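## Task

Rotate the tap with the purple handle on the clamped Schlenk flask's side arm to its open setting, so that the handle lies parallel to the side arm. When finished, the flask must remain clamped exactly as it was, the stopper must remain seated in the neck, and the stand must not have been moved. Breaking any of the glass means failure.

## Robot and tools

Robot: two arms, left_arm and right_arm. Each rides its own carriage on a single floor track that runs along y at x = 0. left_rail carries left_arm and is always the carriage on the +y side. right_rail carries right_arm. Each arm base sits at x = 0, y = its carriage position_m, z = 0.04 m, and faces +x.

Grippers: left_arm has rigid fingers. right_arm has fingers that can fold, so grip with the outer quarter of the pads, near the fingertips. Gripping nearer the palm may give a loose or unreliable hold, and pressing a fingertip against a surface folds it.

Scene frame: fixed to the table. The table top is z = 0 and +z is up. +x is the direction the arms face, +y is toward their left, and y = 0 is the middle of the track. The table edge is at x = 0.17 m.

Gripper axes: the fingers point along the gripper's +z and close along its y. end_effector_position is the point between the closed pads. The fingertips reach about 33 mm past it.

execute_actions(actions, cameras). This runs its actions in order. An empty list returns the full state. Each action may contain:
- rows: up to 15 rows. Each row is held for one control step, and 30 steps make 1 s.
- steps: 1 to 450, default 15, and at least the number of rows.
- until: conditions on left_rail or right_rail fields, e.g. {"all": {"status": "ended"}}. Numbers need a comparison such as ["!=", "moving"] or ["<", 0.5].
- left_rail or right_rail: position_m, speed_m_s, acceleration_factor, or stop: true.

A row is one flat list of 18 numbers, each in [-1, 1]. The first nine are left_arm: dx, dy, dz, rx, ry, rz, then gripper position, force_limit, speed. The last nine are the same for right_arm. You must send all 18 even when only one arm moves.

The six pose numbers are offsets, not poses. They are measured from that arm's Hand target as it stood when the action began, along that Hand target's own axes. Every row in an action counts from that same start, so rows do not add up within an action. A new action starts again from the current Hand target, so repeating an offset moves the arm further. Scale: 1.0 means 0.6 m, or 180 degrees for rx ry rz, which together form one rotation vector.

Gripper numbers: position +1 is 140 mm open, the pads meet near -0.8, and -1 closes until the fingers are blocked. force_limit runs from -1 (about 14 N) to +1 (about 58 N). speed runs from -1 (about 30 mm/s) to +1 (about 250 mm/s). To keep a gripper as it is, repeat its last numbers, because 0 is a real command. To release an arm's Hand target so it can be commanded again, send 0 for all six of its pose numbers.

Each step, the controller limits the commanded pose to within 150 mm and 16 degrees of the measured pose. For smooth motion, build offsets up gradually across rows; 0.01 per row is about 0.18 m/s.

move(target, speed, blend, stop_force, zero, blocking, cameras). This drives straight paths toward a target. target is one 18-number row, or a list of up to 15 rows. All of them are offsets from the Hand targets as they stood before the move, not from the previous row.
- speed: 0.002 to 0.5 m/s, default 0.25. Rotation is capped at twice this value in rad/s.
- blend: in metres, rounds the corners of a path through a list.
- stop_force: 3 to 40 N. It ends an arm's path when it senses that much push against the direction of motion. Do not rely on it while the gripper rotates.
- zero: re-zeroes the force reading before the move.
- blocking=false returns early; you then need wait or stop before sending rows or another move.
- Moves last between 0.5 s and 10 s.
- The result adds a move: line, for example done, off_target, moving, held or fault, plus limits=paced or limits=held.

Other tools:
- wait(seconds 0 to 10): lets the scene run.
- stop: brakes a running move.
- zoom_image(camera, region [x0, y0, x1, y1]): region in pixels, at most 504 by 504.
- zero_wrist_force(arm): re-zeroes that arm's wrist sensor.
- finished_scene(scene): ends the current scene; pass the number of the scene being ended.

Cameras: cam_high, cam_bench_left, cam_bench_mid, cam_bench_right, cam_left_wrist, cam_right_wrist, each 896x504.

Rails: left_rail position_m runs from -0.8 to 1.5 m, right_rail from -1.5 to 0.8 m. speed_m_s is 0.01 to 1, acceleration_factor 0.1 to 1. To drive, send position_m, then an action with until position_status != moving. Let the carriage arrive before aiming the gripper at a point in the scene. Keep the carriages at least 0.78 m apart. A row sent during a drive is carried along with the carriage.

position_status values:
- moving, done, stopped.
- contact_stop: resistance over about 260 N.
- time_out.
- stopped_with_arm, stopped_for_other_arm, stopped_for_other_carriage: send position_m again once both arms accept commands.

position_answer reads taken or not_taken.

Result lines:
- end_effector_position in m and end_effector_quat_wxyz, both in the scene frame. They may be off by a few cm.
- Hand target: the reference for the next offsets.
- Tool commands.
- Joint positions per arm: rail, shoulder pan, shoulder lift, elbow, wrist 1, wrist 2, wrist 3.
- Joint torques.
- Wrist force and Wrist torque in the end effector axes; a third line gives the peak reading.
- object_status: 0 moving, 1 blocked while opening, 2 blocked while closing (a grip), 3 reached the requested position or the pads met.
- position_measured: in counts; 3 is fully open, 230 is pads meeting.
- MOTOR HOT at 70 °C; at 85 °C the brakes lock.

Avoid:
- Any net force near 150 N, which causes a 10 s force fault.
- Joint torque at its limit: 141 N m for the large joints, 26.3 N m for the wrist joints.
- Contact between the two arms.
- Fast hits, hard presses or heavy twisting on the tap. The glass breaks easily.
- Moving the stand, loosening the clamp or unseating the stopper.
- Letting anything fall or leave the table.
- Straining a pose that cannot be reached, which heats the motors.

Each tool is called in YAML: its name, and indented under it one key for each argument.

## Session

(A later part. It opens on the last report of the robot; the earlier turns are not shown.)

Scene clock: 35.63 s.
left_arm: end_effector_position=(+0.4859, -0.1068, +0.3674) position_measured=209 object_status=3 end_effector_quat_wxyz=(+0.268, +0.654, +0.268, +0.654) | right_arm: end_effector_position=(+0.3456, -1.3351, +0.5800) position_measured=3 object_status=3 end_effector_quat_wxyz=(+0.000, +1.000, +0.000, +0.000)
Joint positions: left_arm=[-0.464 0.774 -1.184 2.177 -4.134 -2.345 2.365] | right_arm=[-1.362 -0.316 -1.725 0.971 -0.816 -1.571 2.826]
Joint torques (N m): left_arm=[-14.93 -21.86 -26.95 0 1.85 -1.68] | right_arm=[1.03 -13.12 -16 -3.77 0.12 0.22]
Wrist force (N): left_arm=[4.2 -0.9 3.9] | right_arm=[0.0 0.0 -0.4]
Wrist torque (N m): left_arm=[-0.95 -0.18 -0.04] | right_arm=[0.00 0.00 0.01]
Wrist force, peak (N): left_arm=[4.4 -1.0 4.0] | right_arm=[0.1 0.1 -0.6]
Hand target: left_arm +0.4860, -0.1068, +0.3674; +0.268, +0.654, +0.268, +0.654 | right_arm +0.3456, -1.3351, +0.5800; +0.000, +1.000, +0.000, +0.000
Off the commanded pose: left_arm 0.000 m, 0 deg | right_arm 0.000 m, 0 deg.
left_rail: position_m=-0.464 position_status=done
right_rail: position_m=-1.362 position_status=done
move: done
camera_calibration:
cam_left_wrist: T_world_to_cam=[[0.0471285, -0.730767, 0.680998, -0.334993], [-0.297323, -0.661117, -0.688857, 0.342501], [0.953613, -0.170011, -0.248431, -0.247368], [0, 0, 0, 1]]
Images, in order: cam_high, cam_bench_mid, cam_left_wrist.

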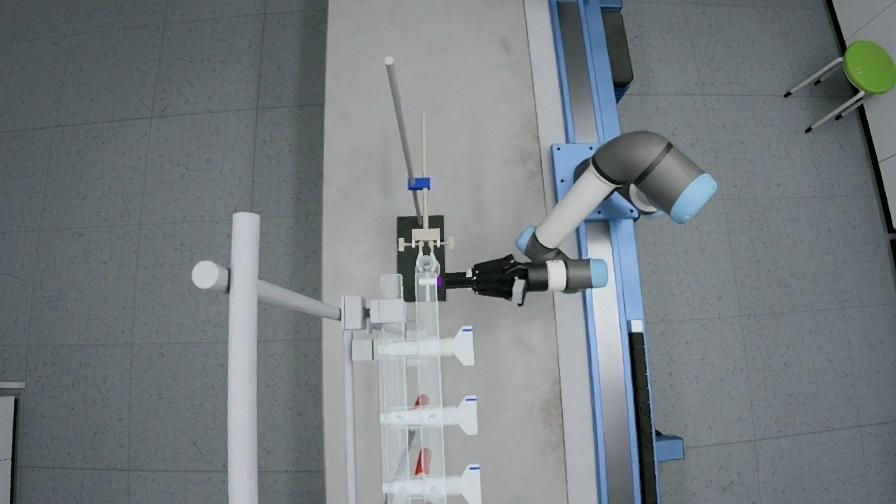

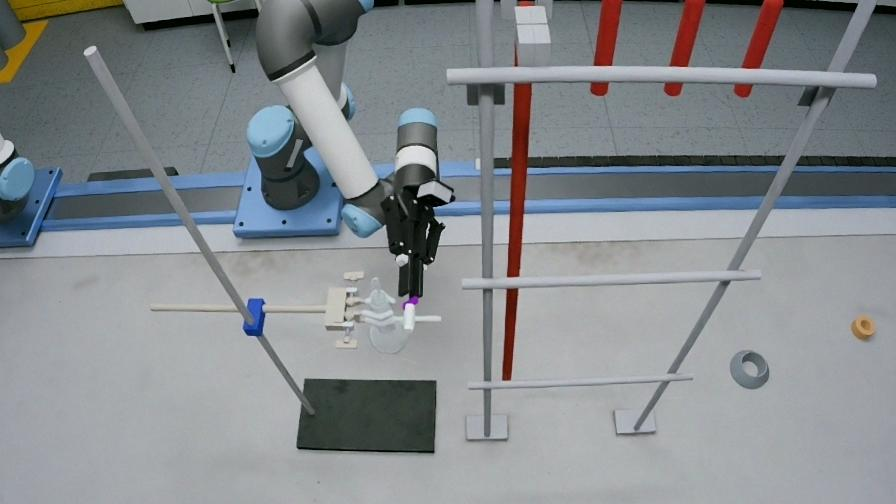

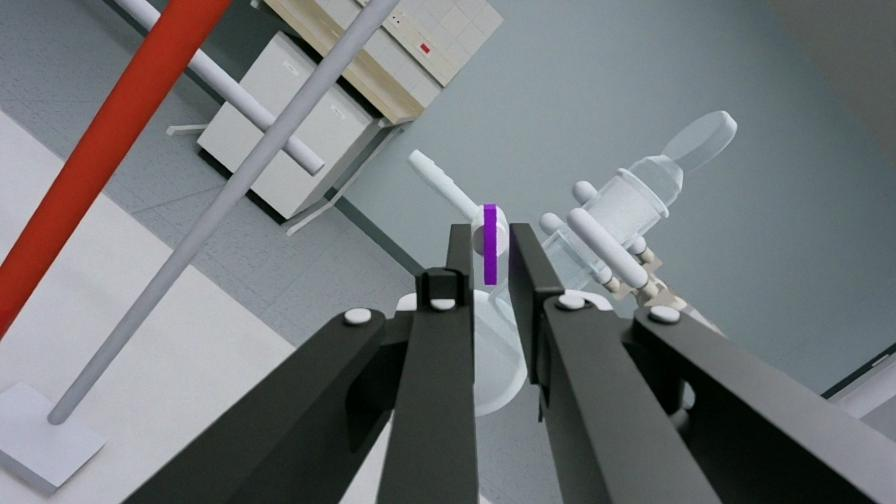

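move:
  target: [0,0,0.0205,0,0,0,-0.635,-1,-1,0,0,0,0,0,0,1,1,1]
  speed: 0.02
  stop_force: 5
  cameras: ["cam_left_wrist", "cam_high", "cam_bench_mid"]

zoom_image:
  camera: "cam_left_wrist"
  region: [420, 160, 560, 300]

zoom_image:
  camera: "cam_high"
  region: [410, 250, 480, 310]

zoom_image:
  camera: "cam_bench_mid"
  region: [360, 240, 460, 340]

Scene clock: 38.33 s.
left_arm: end_effector_position=(+0.4983, -0.1068, +0.3674) position_measured=209 object_status=3 end_effector_quat_wxyz=(+0.268, +0.654, +0.268, +0.654) | right_arm: end_effector_position=(+0.3456, -1.3351, +0.5800) position_measured=3 object_status=3 end_effector_quat_wxyz=(+0.000, +1.000, +0.000, +0.000)
Joint positions: left_arm=[-0.464 0.751 -1.175 2.16 -4.127 -2.322 2.365] | right_arm=[-1.362 -0.316 -1.725 0.971 -0.816 -1.571 2.826]
Joint torques (N m): left_arm=[-14.21 -23.62 -24.24 0.04 1.55 -1.67] | right_arm=[1.12 -14.14 -15.54 -3.73 0.22 0.22]
Wrist force (N): left_arm=[4.2 -0.8 4.1] | right_arm=[-0.1 -0.1 -0.4]
Wrist torque (N m): left_arm=[-0.93 -0.19 -0.04] | right_arm=[-0.02 0.01 0.00]
Wrist force, peak (N): left_arm=[4.3 -0.8 4.2] | right_arm=[0.1 0.3 -0.5]
Hand target: left_arm +0.4983, -0.1068, +0.3674; +0.268, +0.654, +0.268, +0.654 | right_arm +0.3456, -1.3351, +0.5800; +0.000, +1.000, +0.000, +0.000
Off the commanded pose: left_arm 0.000 m, 0 deg | right_arm 0.000 m, 0 deg.
left_rail: position_m=-0.464 position_status=done
right_rail: position_m=-1.362 position_status=done
move: done
camera_calibration:
cam_left_wrist: T_world_to_cam=[[0.0471304, -0.730773, 0.680992, -0.335575], [-0.297317, -0.661113, -0.688863, 0.346199], [0.953615, -0.170004, -0.24843, -0.259214], [0, 0, 0, 1]]
Images, in order: cam_high, cam_bench_mid, cam_left_wrist.

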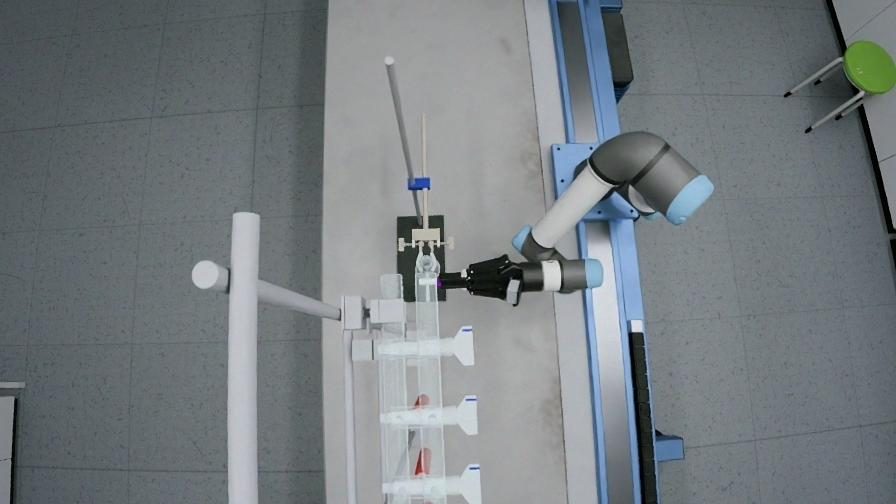

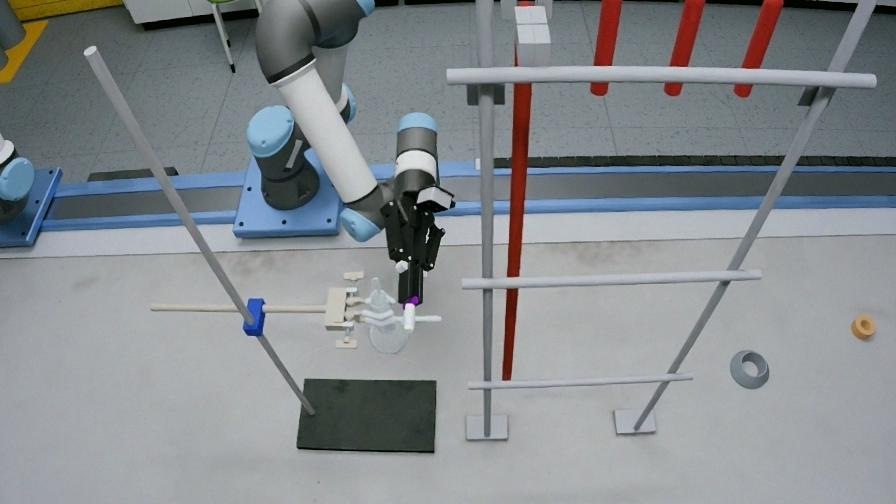

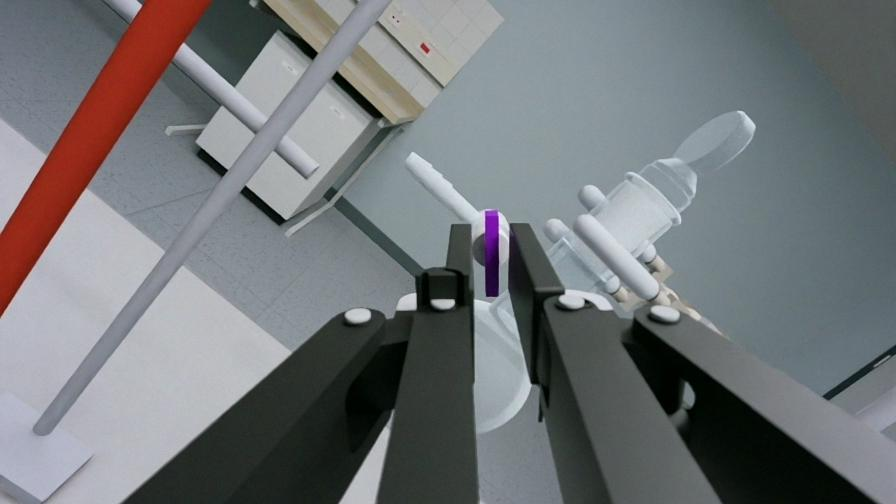

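Scaled by 3.600.

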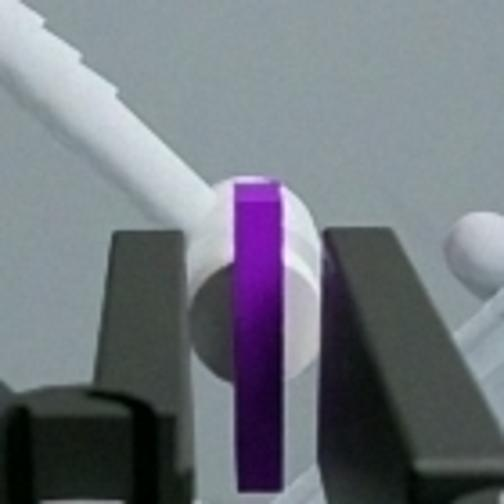

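Scaled by 7.200.

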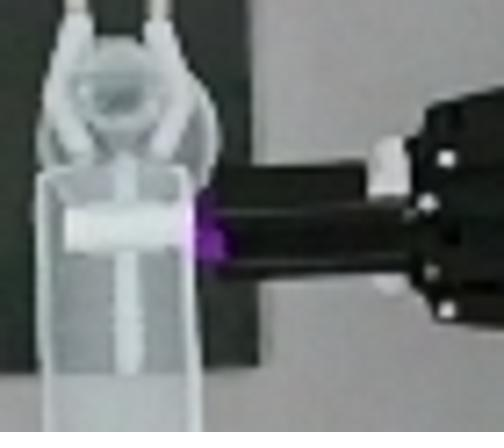

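Scaled by 5.040.

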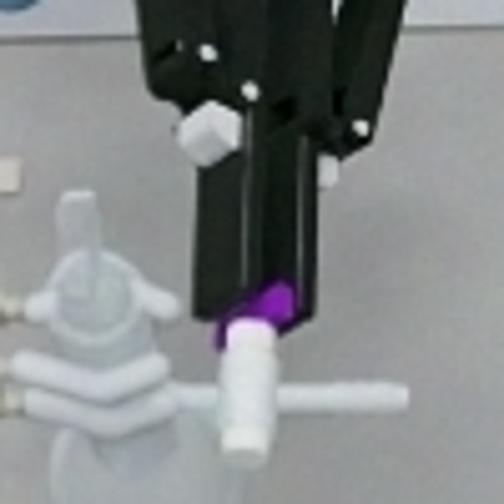

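move:
  target: [0.003,0.0008,0,0,0,0,-0.635,-1,-1,0,0,0,0,0,0,1,1,1]
  speed: 0.02
  stop_force: 5
  cameras: []

move:
  target: [0,0,0,0,0,0,-0.7,-1,-1,0,0,0,0,0,0,1,1,1]
  speed: 0.02
  cameras: ["cam_left_wrist", "cam_high", "cam_bench_mid"]

zoom_image:
  camera: "cam_left_wrist"
  region: [440, 190, 540, 310]

zoom_image:
  camera: "cam_high"
  region: [410, 250, 480, 310]

zoom_image:
  camera: "cam_bench_mid"
  region: [360, 240, 460, 340]

Scene clock: 43.73 s.
Wrist force, peak (N): left_arm=[4.3 -0.8 4.3] | right_arm=[-0.1 0.2 -0.7]
Off the commanded pose: left_arm 0.000 m, 0 deg | right_arm 0.000 m, 0 deg.
left_rail: position_m=-0.464 position_status=done
right_rail: position_m=-1.362 position_status=done
move: done

Scene clock: 44.43 s.
left_arm: end_effector_position=(+0.4983, -0.1059, +0.3691) position_measured=217 object_status=3 end_effector_quat_wxyz=(+0.268, +0.654, +0.268, +0.654) | right_arm: end_effector_position=(+0.3456, -1.3351, +0.5800) position_measured=3 object_status=3 end_effector_quat_wxyz=(+0.000, +1.000, +0.000, +0.000)
Joint positions: left_arm=[-0.464 0.753 -1.177 2.157 -4.121 -2.324 2.365] | right_arm=[-1.362 -0.316 -1.725 0.971 -0.816 -1.571 2.826]
Joint torques (N m): left_arm=[13.17 -41.81 -23.06 -0.09 -1.44 -0.29] | right_arm=[2.03 -14 -14.86 -3.71 0.03 0.17]
Wrist force (N): left_arm=[4.1 -1.0 4.1] | right_arm=[0.3 0.1 -0.1]
Wrist torque (N m): left_arm=[-0.95 -0.17 -0.04] | right_arm=[0.02 -0.08 0.00]
Wrist force, peak (N): left_arm=[4.4 -0.7 3.9] | right_arm=[0.2 0.0 -0.5]
Hand target: left_arm +0.4983, -0.1059, +0.3691; +0.268, +0.654, +0.268, +0.654 | right_arm +0.3456, -1.3351, +0.5800; +0.000, +1.000, +0.000, +0.000
Off the commanded pose: left_arm 0.000 m, 0 deg | right_arm 0.000 m, 0 deg.
left_rail: position_m=-0.464 position_status=done
right_rail: position_m=-1.362 position_status=done
move: done
camera_calibration:
cam_left_wrist: T_world_to_cam=[[0.0471292, -0.730763, 0.681002, -0.33601], [-0.297317, -0.661122, -0.688854, 0.347918], [0.953615, -0.170008, -0.248426, -0.258657], [0, 0, 0, 1]]
Images, in order: cam_high, cam_bench_mid, cam_left_wrist.

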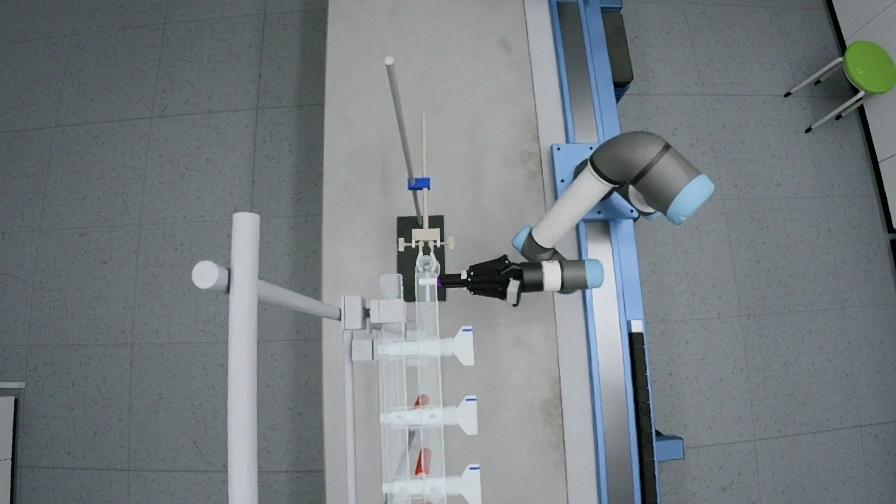

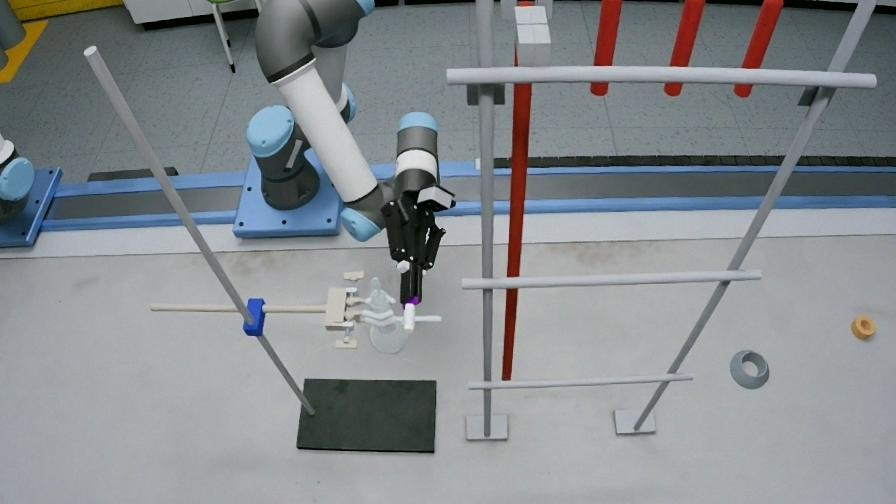

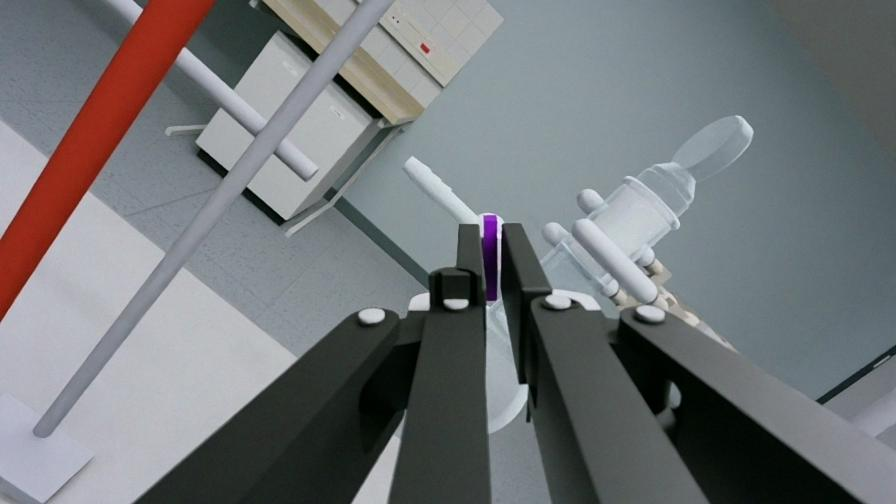

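Scaled by 4.200.

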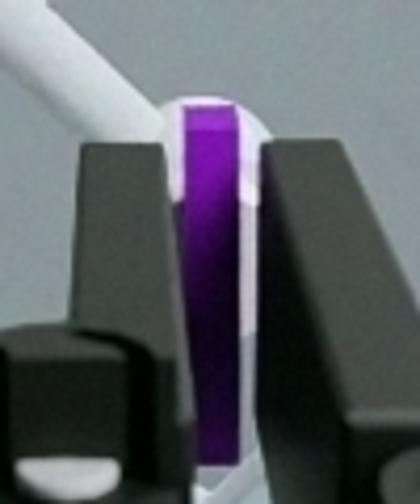

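Scaled by 7.200.

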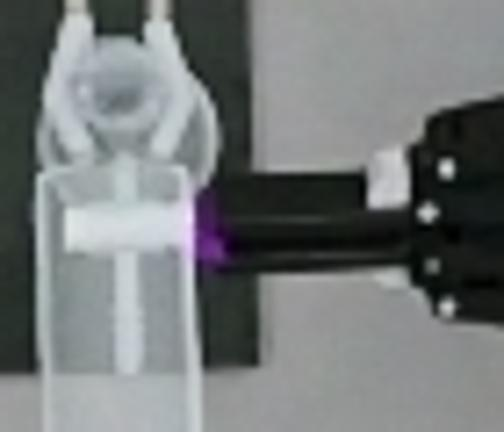

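Scaled by 5.040.

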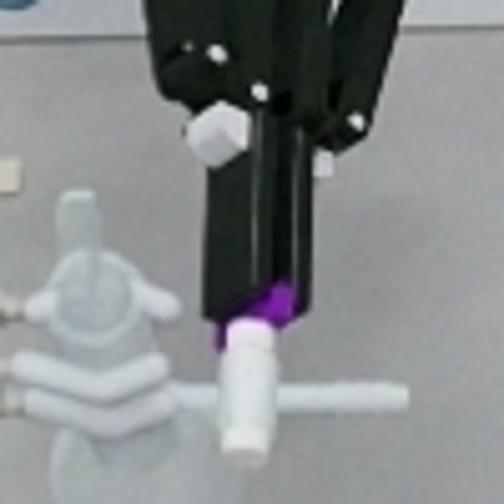

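move:
  target: [0,0,0,0,0,0,-1,-1,-1,0,0,0,0,0,0,1,1,1]
  speed: 0.02
  cameras: ["cam_left_wrist"]

zoom_image:
  camera: "cam_left_wrist"
  region: [440, 190, 540, 310]

Scene clock: 46.63 s.
left_arm: end_effector_position=(+0.4983, -0.1059, +0.3691) position_measured=223 object_status=2 end_effector_quat_wxyz=(+0.268, +0.654, +0.268, +0.654) | right_arm: end_effector_position=(+0.3456, -1.3351, +0.5800) position_measured=3 object_status=3 end_effector_quat_wxyz=(+0.000, +1.000, +0.000, +0.000)
Joint positions: left_arm=[-0.464 0.753 -1.177 2.157 -4.121 -2.324 2.365] | right_arm=[-1.362 -0.316 -1.725 0.971 -0.816 -1.571 2.826]
Joint torques (N m): left_arm=[11.78 -39.89 -18.65 -0.5 -0.3 0.32] | right_arm=[1.13 -14.33 -15.4 -3.6 0.07 0.11]
Wrist force (N): left_arm=[4.9 0.5 4.0] | right_arm=[-0.3 -0.1 -0.1]
Wrist torque (N m): left_arm=[-0.95 -0.12 -0.13] | right_arm=[-0.02 0.05 0.01]
Wrist force, peak (N): left_arm=[5.0 0.2 4.1] | right_arm=[0.2 0.0 -0.6]
Hand target: left_arm +0.4983, -0.1059, +0.3691; +0.268, +0.654, +0.268, +0.654 | right_arm +0.3456, -1.3351, +0.5800; +0.000, +1.000, +0.000, +0.000
Off the commanded pose: left_arm 0.000 m, 0 deg | right_arm 0.000 m, 0 deg.
left_rail: position_m=-0.464 position_status=done
right_rail: position_m=-1.362 position_status=done
move: done
camera_calibration:
cam_left_wrist: T_world_to_cam=[[0.0471139, -0.730775, 0.68099, -0.336005], [-0.297325, -0.661106, -0.688867, 0.347927], [0.953613, -0.17002, -0.248425, -0.258656], [0, 0, 0, 1]]
Images, in order: cam_left_wrist.

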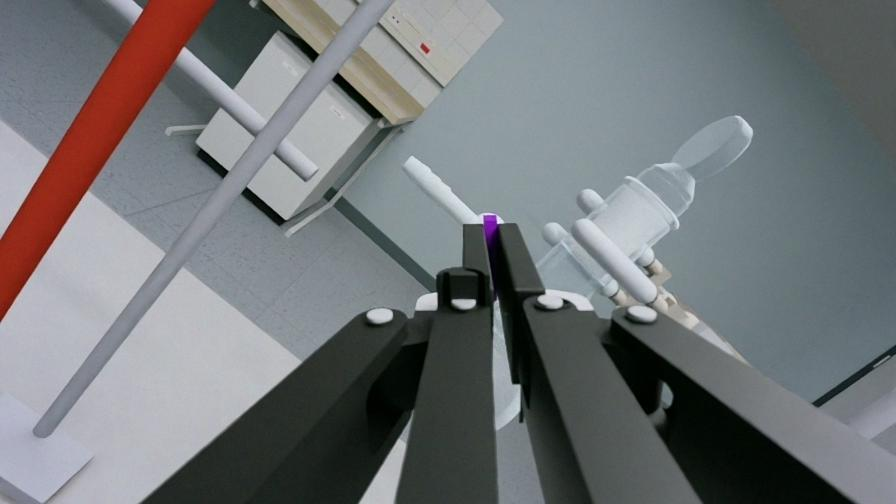

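Scaled by 4.200.

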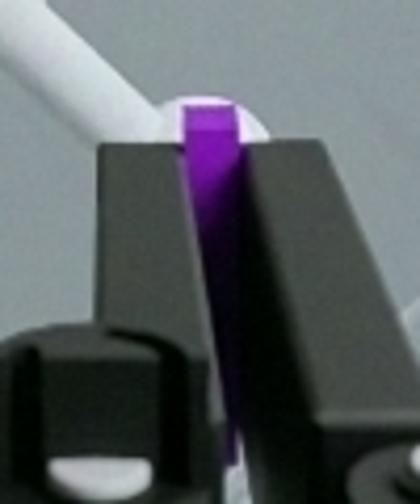

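move:
  target: [0,0,0,0,0,-0.0167,-1,-1,-1,0,0,0,0,0,0,1,1,1]
  speed: 0.05
  cameras: ["cam_left_wrist"]

zoom_image:
  camera: "cam_left_wrist"
  region: [440, 190, 540, 310]

Scene clock: 48.60 s.
left_arm: end_effector_position=(+0.4983, -0.1059, +0.3691) position_measured=223 object_status=2 end_effector_quat_wxyz=(+0.285, +0.647, +0.285, +0.647) | right_arm: end_effector_position=(+0.3456, -1.3351, +0.5800) position_measured=3 object_status=3 end_effector_quat_wxyz=(+0.000, +1.000, +0.000, +0.000)
Joint positions: left_arm=[-0.464 0.753 -1.178 2.157 -4.121 -2.324 2.313] | right_arm=[-1.362 -0.316 -1.725 0.971 -0.816 -1.571 2.826]
Joint torques (N m): left_arm=[10.24 -32.37 -10.85 -3.71 1.66 -1.65] | right_arm=[2.31 -13.86 -15.5 -3.76 0.11 0.36]
Wrist force (N): left_arm=[2.9 -0.1 4.1] | right_arm=[0.0 0.0 -0.5]
Wrist torque (N m): left_arm=[-0.95 -0.26 0.03] | right_arm=[0.00 -0.02 0.00]
Wrist force, peak (N): left_arm=[5.0 0.4 4.2] | right_arm=[0.2 -0.4 -0.5]
Hand target: left_arm +0.4983, -0.1059, +0.3691; +0.285, +0.647, +0.285, +0.647 | right_arm +0.3456, -1.3351, +0.5800; +0.000, +1.000, +0.000, +0.000
Off the commanded pose: left_arm 0.000 m, 0 deg | right_arm 0.000 m, 0 deg.
left_rail: position_m=-0.464 position_status=done
right_rail: position_m=-1.362 position_status=done
move: done
camera_calibration:
cam_left_wrist: T_world_to_cam=[[0.0471502, -0.694207, 0.71823, -0.345911], [-0.297326, -0.696191, -0.653387, 0.331137], [0.953611, -0.182741, -0.239231, -0.263387], [0, 0, 0, 1]]
Images, in order: cam_left_wrist.

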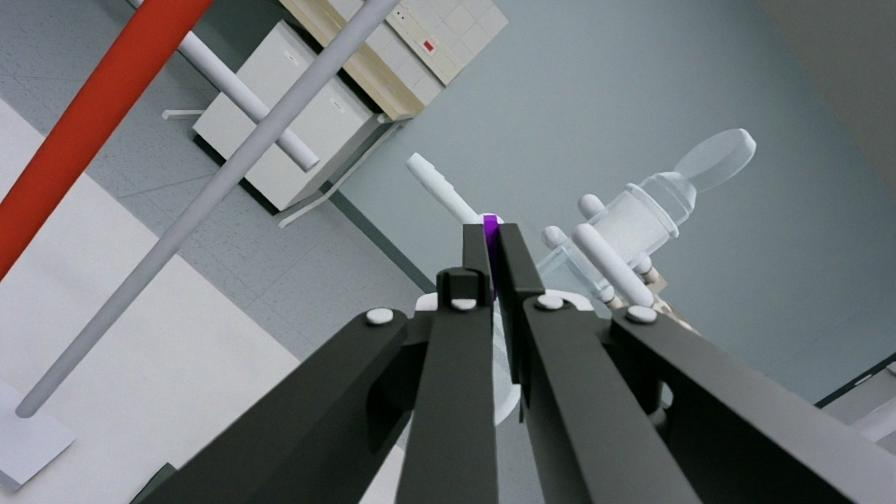

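Scaled by 4.200.

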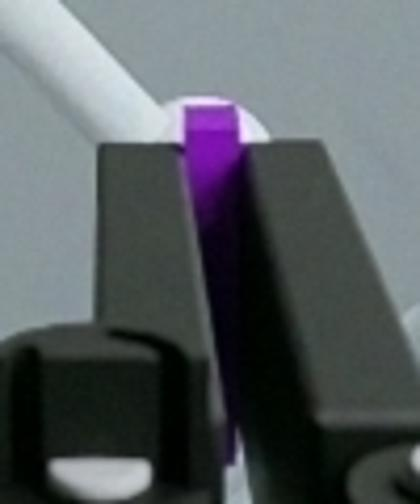

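move:
  target: [0,0,0,0,0,-0.0667,-1,-1,-1,0,0,0,0,0,0,1,1,1]
  speed: 0.1
  cameras: ["cam_left_wrist"]

zoom_image:
  camera: "cam_left_wrist"
  region: [440, 190, 540, 310]

Scene clock: 50.67 s.
left_arm: end_effector_position=(+0.4983, -0.1059, +0.3691) position_measured=223 object_status=2 end_effector_quat_wxyz=(+0.351, +0.614, +0.351, +0.614) | right_arm: end_effector_position=(+0.3456, -1.3351, +0.5800) position_measured=3 object_status=3 end_effector_quat_wxyz=(+0.000, +1.000, +0.000, +0.000)
Joint positions: left_arm=[-0.464 0.753 -1.178 2.157 -4.121 -2.324 2.103] | right_arm=[-1.362 -0.316 -1.725 0.971 -0.816 -1.571 2.826]
Joint torques (N m): left_arm=[10.43 -23.76 -18.37 -4.26 0.84 -1.94] | right_arm=[1.89 -13.26 -16.07 -3.69 0.1 0.25]
Wrist force (N): left_arm=[2.6 -0.9 3.8] | right_arm=[-0.1 0.2 -0.2]
Wrist torque (N m): left_arm=[-0.89 -0.20 -0.11] | right_arm=[0.04 0.01 0.00]
Wrist force, peak (N): left_arm=[3.0 -0.3 4.1] | right_arm=[-0.3 -0.4 -0.5]
Hand target: left_arm +0.4983, -0.1059, +0.3691; +0.351, +0.614, +0.351, +0.614 | right_arm +0.3456, -1.3351, +0.5800; +0.000, +1.000, +0.000, +0.000
Off the commanded pose: left_arm 0.000 m, 0 deg | right_arm 0.000 m, 0 deg.
left_rail: position_m=-0.464 position_status=done
right_rail: position_m=-1.362 position_status=done
move: done
camera_calibration:
cam_left_wrist: T_world_to_cam=[[0.0472015, -0.529596, 0.846936, -0.375987], [-0.297324, -0.816898, -0.494243, 0.259574], [0.953609, -0.228486, -0.196021, -0.284171], [0, 0, 0, 1]]
Images, in order: cam_left_wrist.

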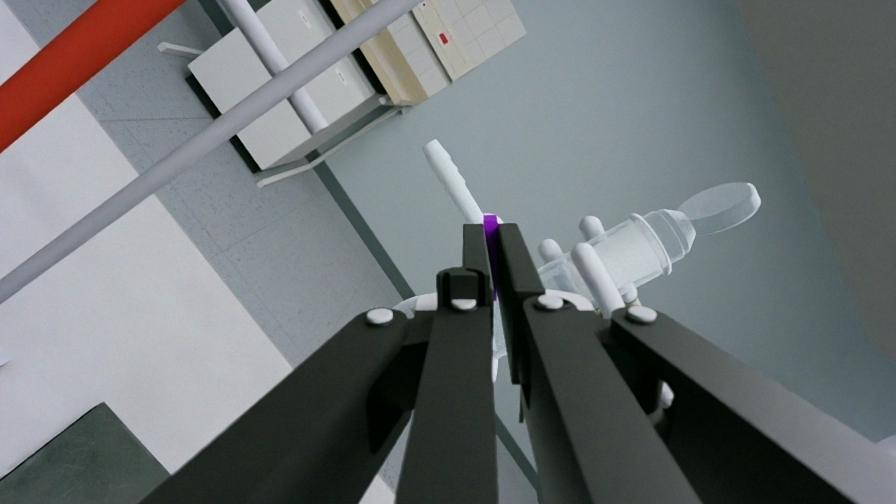

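Scaled by 4.200.

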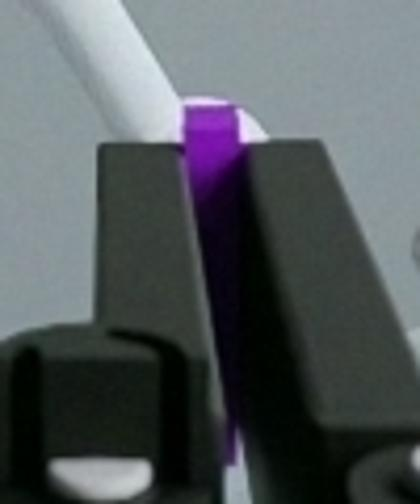

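move:
  target: [0,0,0,0,0,-0.1639,-1,-1,-1,0,0,0,0,0,0,1,1,1]
  speed: 0.12
  cameras: ["cam_left_wrist", "cam_high", "cam_bench_mid"]

zoom_image:
  camera: "cam_left_wrist"
  region: [420, 80, 560, 310]

zoom_image:
  camera: "cam_bench_mid"
  region: [360, 240, 460, 340]

Scene clock: 54.03 s.
left_arm: end_effector_position=(+0.4983, -0.1059, +0.3690) position_measured=223 object_status=2 end_effector_quat_wxyz=(+0.496, +0.504, +0.496, +0.504) | right_arm: end_effector_position=(+0.3456, -1.3351, +0.5800) position_measured=3 object_status=3 end_effector_quat_wxyz=(+0.000, +1.000, +0.000, +0.000)
Joint positions: left_arm=[-0.464 0.753 -1.178 2.157 -4.121 -2.324 1.588] | right_arm=[-1.362 -0.316 -1.725 0.971 -0.816 -1.571 2.826]
Joint torques (N m): left_arm=[11.88 -25.26 -25.1 -4.81 -0.63 -1.64] | right_arm=[1.83 -14.67 -16.12 -3.6 0.26 0.25]
Wrist force (N): left_arm=[2.2 -2.0 3.1] | right_arm=[0.0 0.1 0.1]
Wrist torque (N m): left_arm=[-0.80 0.04 -0.39] | right_arm=[0.02 -0.02 0.00]
Wrist force, peak (N): left_arm=[2.8 -0.9 3.8] | right_arm=[-0.2 -0.3 -0.7]
Hand target: left_arm +0.4983, -0.1059, +0.3691; +0.496, +0.504, +0.496, +0.504 | right_arm +0.3456, -1.3351, +0.5800; +0.000, +1.000, +0.000, +0.000
Off the commanded pose: left_arm 0.000 m, 0 deg | right_arm 0.000 m, 0 deg.
left_rail: position_m=-0.464 position_status=done
right_rail: position_m=-1.362 position_status=done
move: done
camera_calibration:
cam_left_wrist: T_world_to_cam=[[0.0472728, -0.0437928, 0.997922, -0.380281], [-0.297272, -0.954388, -0.0278002, 0.0728387], [0.953622, -0.29534, -0.058135, -0.342148], [0, 0, 0, 1]]
Images, in order: cam_high, cam_bench_mid, cam_left_wrist.

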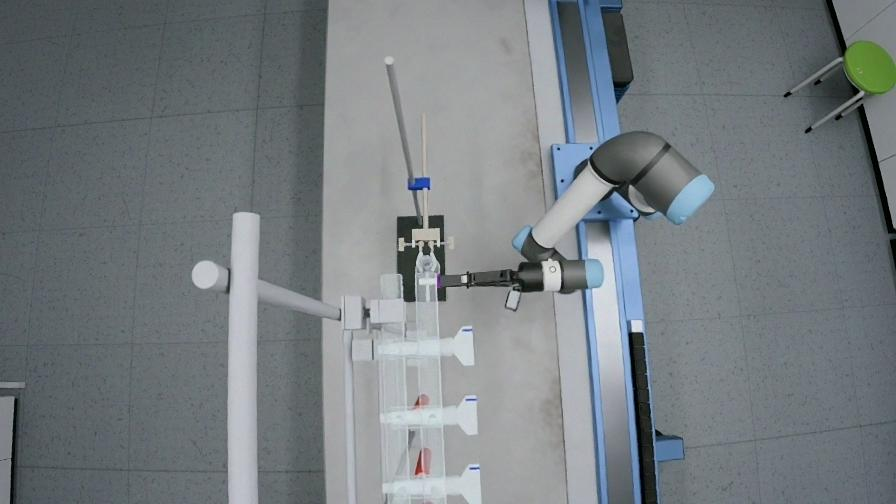

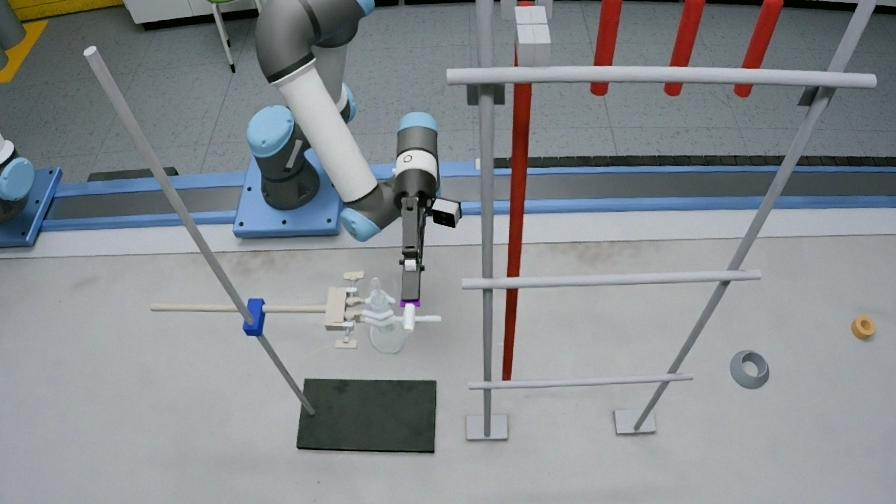

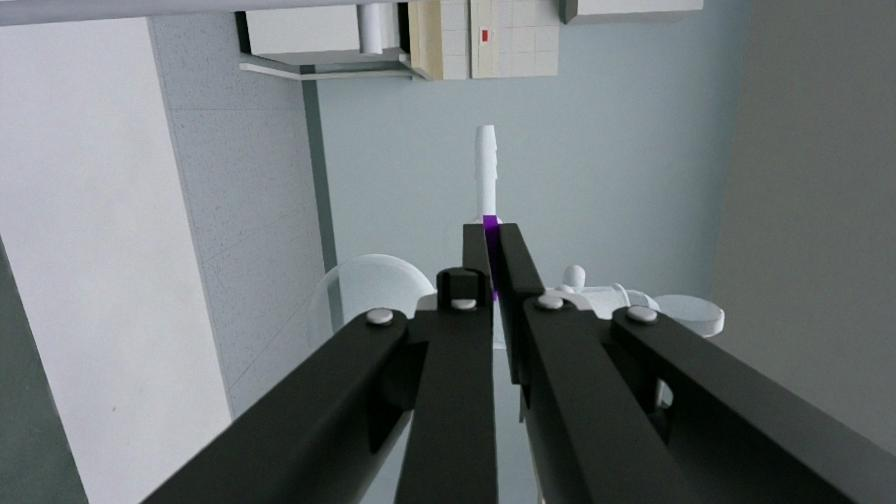

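Scaled by 2.191.

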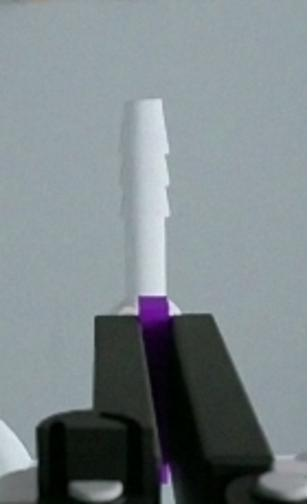

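Scaled by 5.040.

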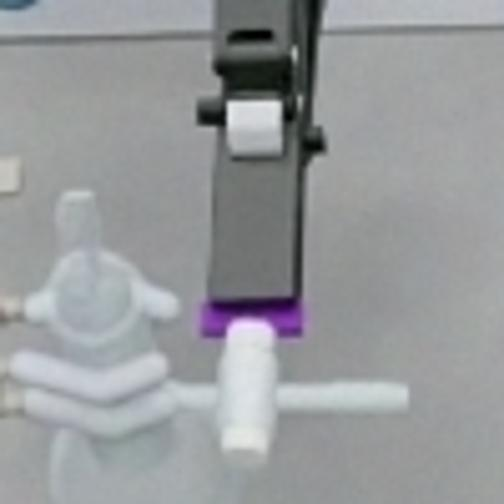

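move:
  target:
    - [0,0,0,0,0,-0.0042,-1,-1,-1,0,0,0,0,0,0,1,1,1]
    - [0,0,0,0,0,-0.0042,-0.66,-1,-1,0,0,0,0,0,0,1,1,1]
  speed: 0.05
  cameras: ["cam_left_wrist", "cam_high", "cam_bench_mid"]

zoom_image:
  camera: "cam_left_wrist"
  region: [420, 100, 560, 310]

zoom_image:
  camera: "cam_bench_mid"
  region: [360, 240, 460, 340]

Scene clock: 57.23 s.
left_arm: end_effector_position=(+0.4983, -0.1059, +0.3691) position_measured=213 object_status=0 end_effector_quat_wxyz=(+0.499, +0.501, +0.499, +0.501) | right_arm: end_effector_position=(+0.3456, -1.3351, +0.5800) position_measured=3 object_status=3 end_effector_quat_wxyz=(+0.000, +1.000, +0.000, +0.000)
Joint positions: left_arm=[-0.464 0.753 -1.177 2.157 -4.121 -2.324 1.575] | right_arm=[-1.362 -0.316 -1.725 0.971 -0.816 -1.571 2.826]
Joint torques (N m): left_arm=[8.94 -25.27 -21.2 -2.61 1.11 -1.41] | right_arm=[2.05 -14.82 -16.03 -3.68 0.2 0.25]
Wrist force (N): left_arm=[1.8 0.2 3.2] | right_arm=[0.3 -0.2 -0.4]
Wrist torque (N m): left_arm=[-0.91 0.02 -0.51] | right_arm=[-0.04 -0.08 0.01]
Wrist force, peak (N): left_arm=[2.2 -2.7 3.3] | right_arm=[-0.2 -0.4 -0.5]
Hand target: left_arm +0.4983, -0.1059, +0.3691; +0.499, +0.501, +0.499, +0.501 | right_arm +0.3456, -1.3351, +0.5800; +0.000, +1.000, +0.000, +0.000
Off the commanded pose: left_arm 0.000 m, 0 deg | right_arm 0.000 m, 0 deg.
left_rail: position_m=-0.464 position_status=done
right_rail: position_m=-1.362 position_status=done
move: done
camera_calibration:
cam_left_wrist: T_world_to_cam=[[0.0471574, -0.0305172, 0.998421, -0.379046], [-0.297245, -0.954681, -0.0151408, 0.0681512], [0.953636, -0.296062, -0.0540914, -0.343731], [0, 0, 0, 1]]
Images, in order: cam_high, cam_bench_mid, cam_left_wrist.

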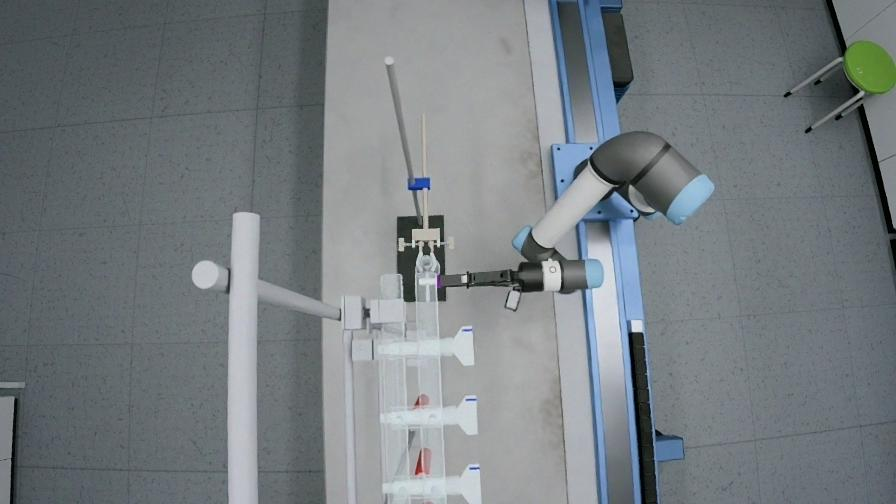

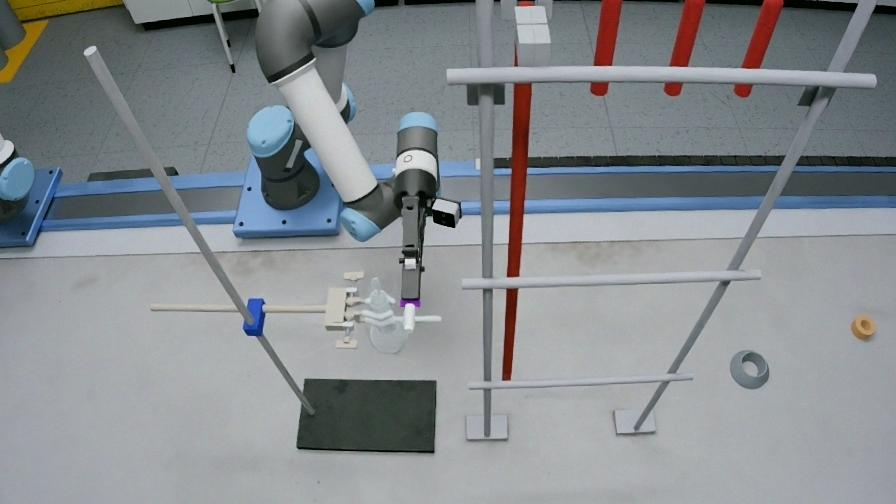

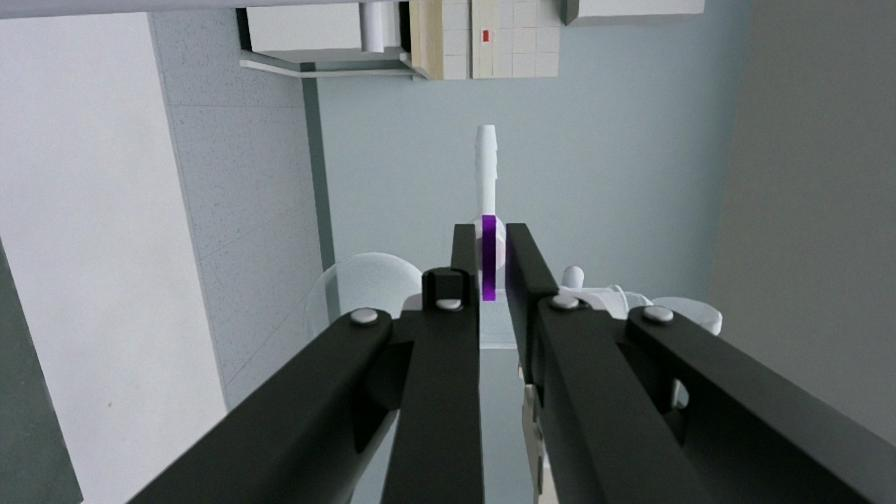

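Scaled by 2.400.

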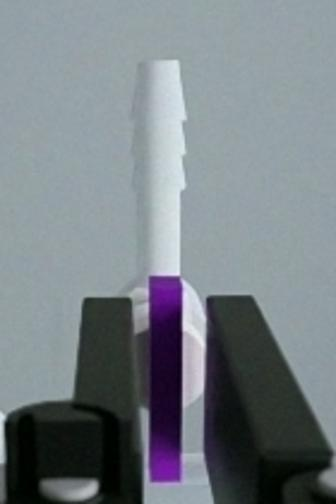

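Scaled by 5.040.

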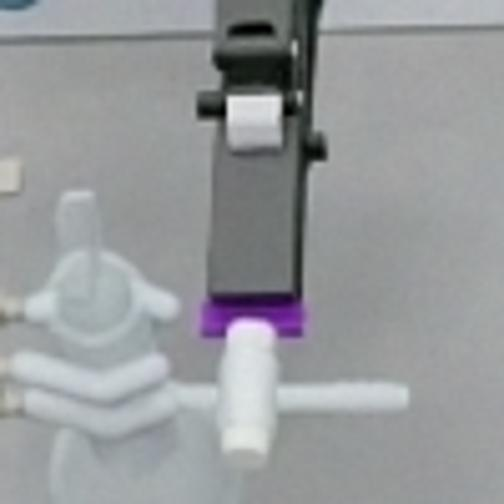

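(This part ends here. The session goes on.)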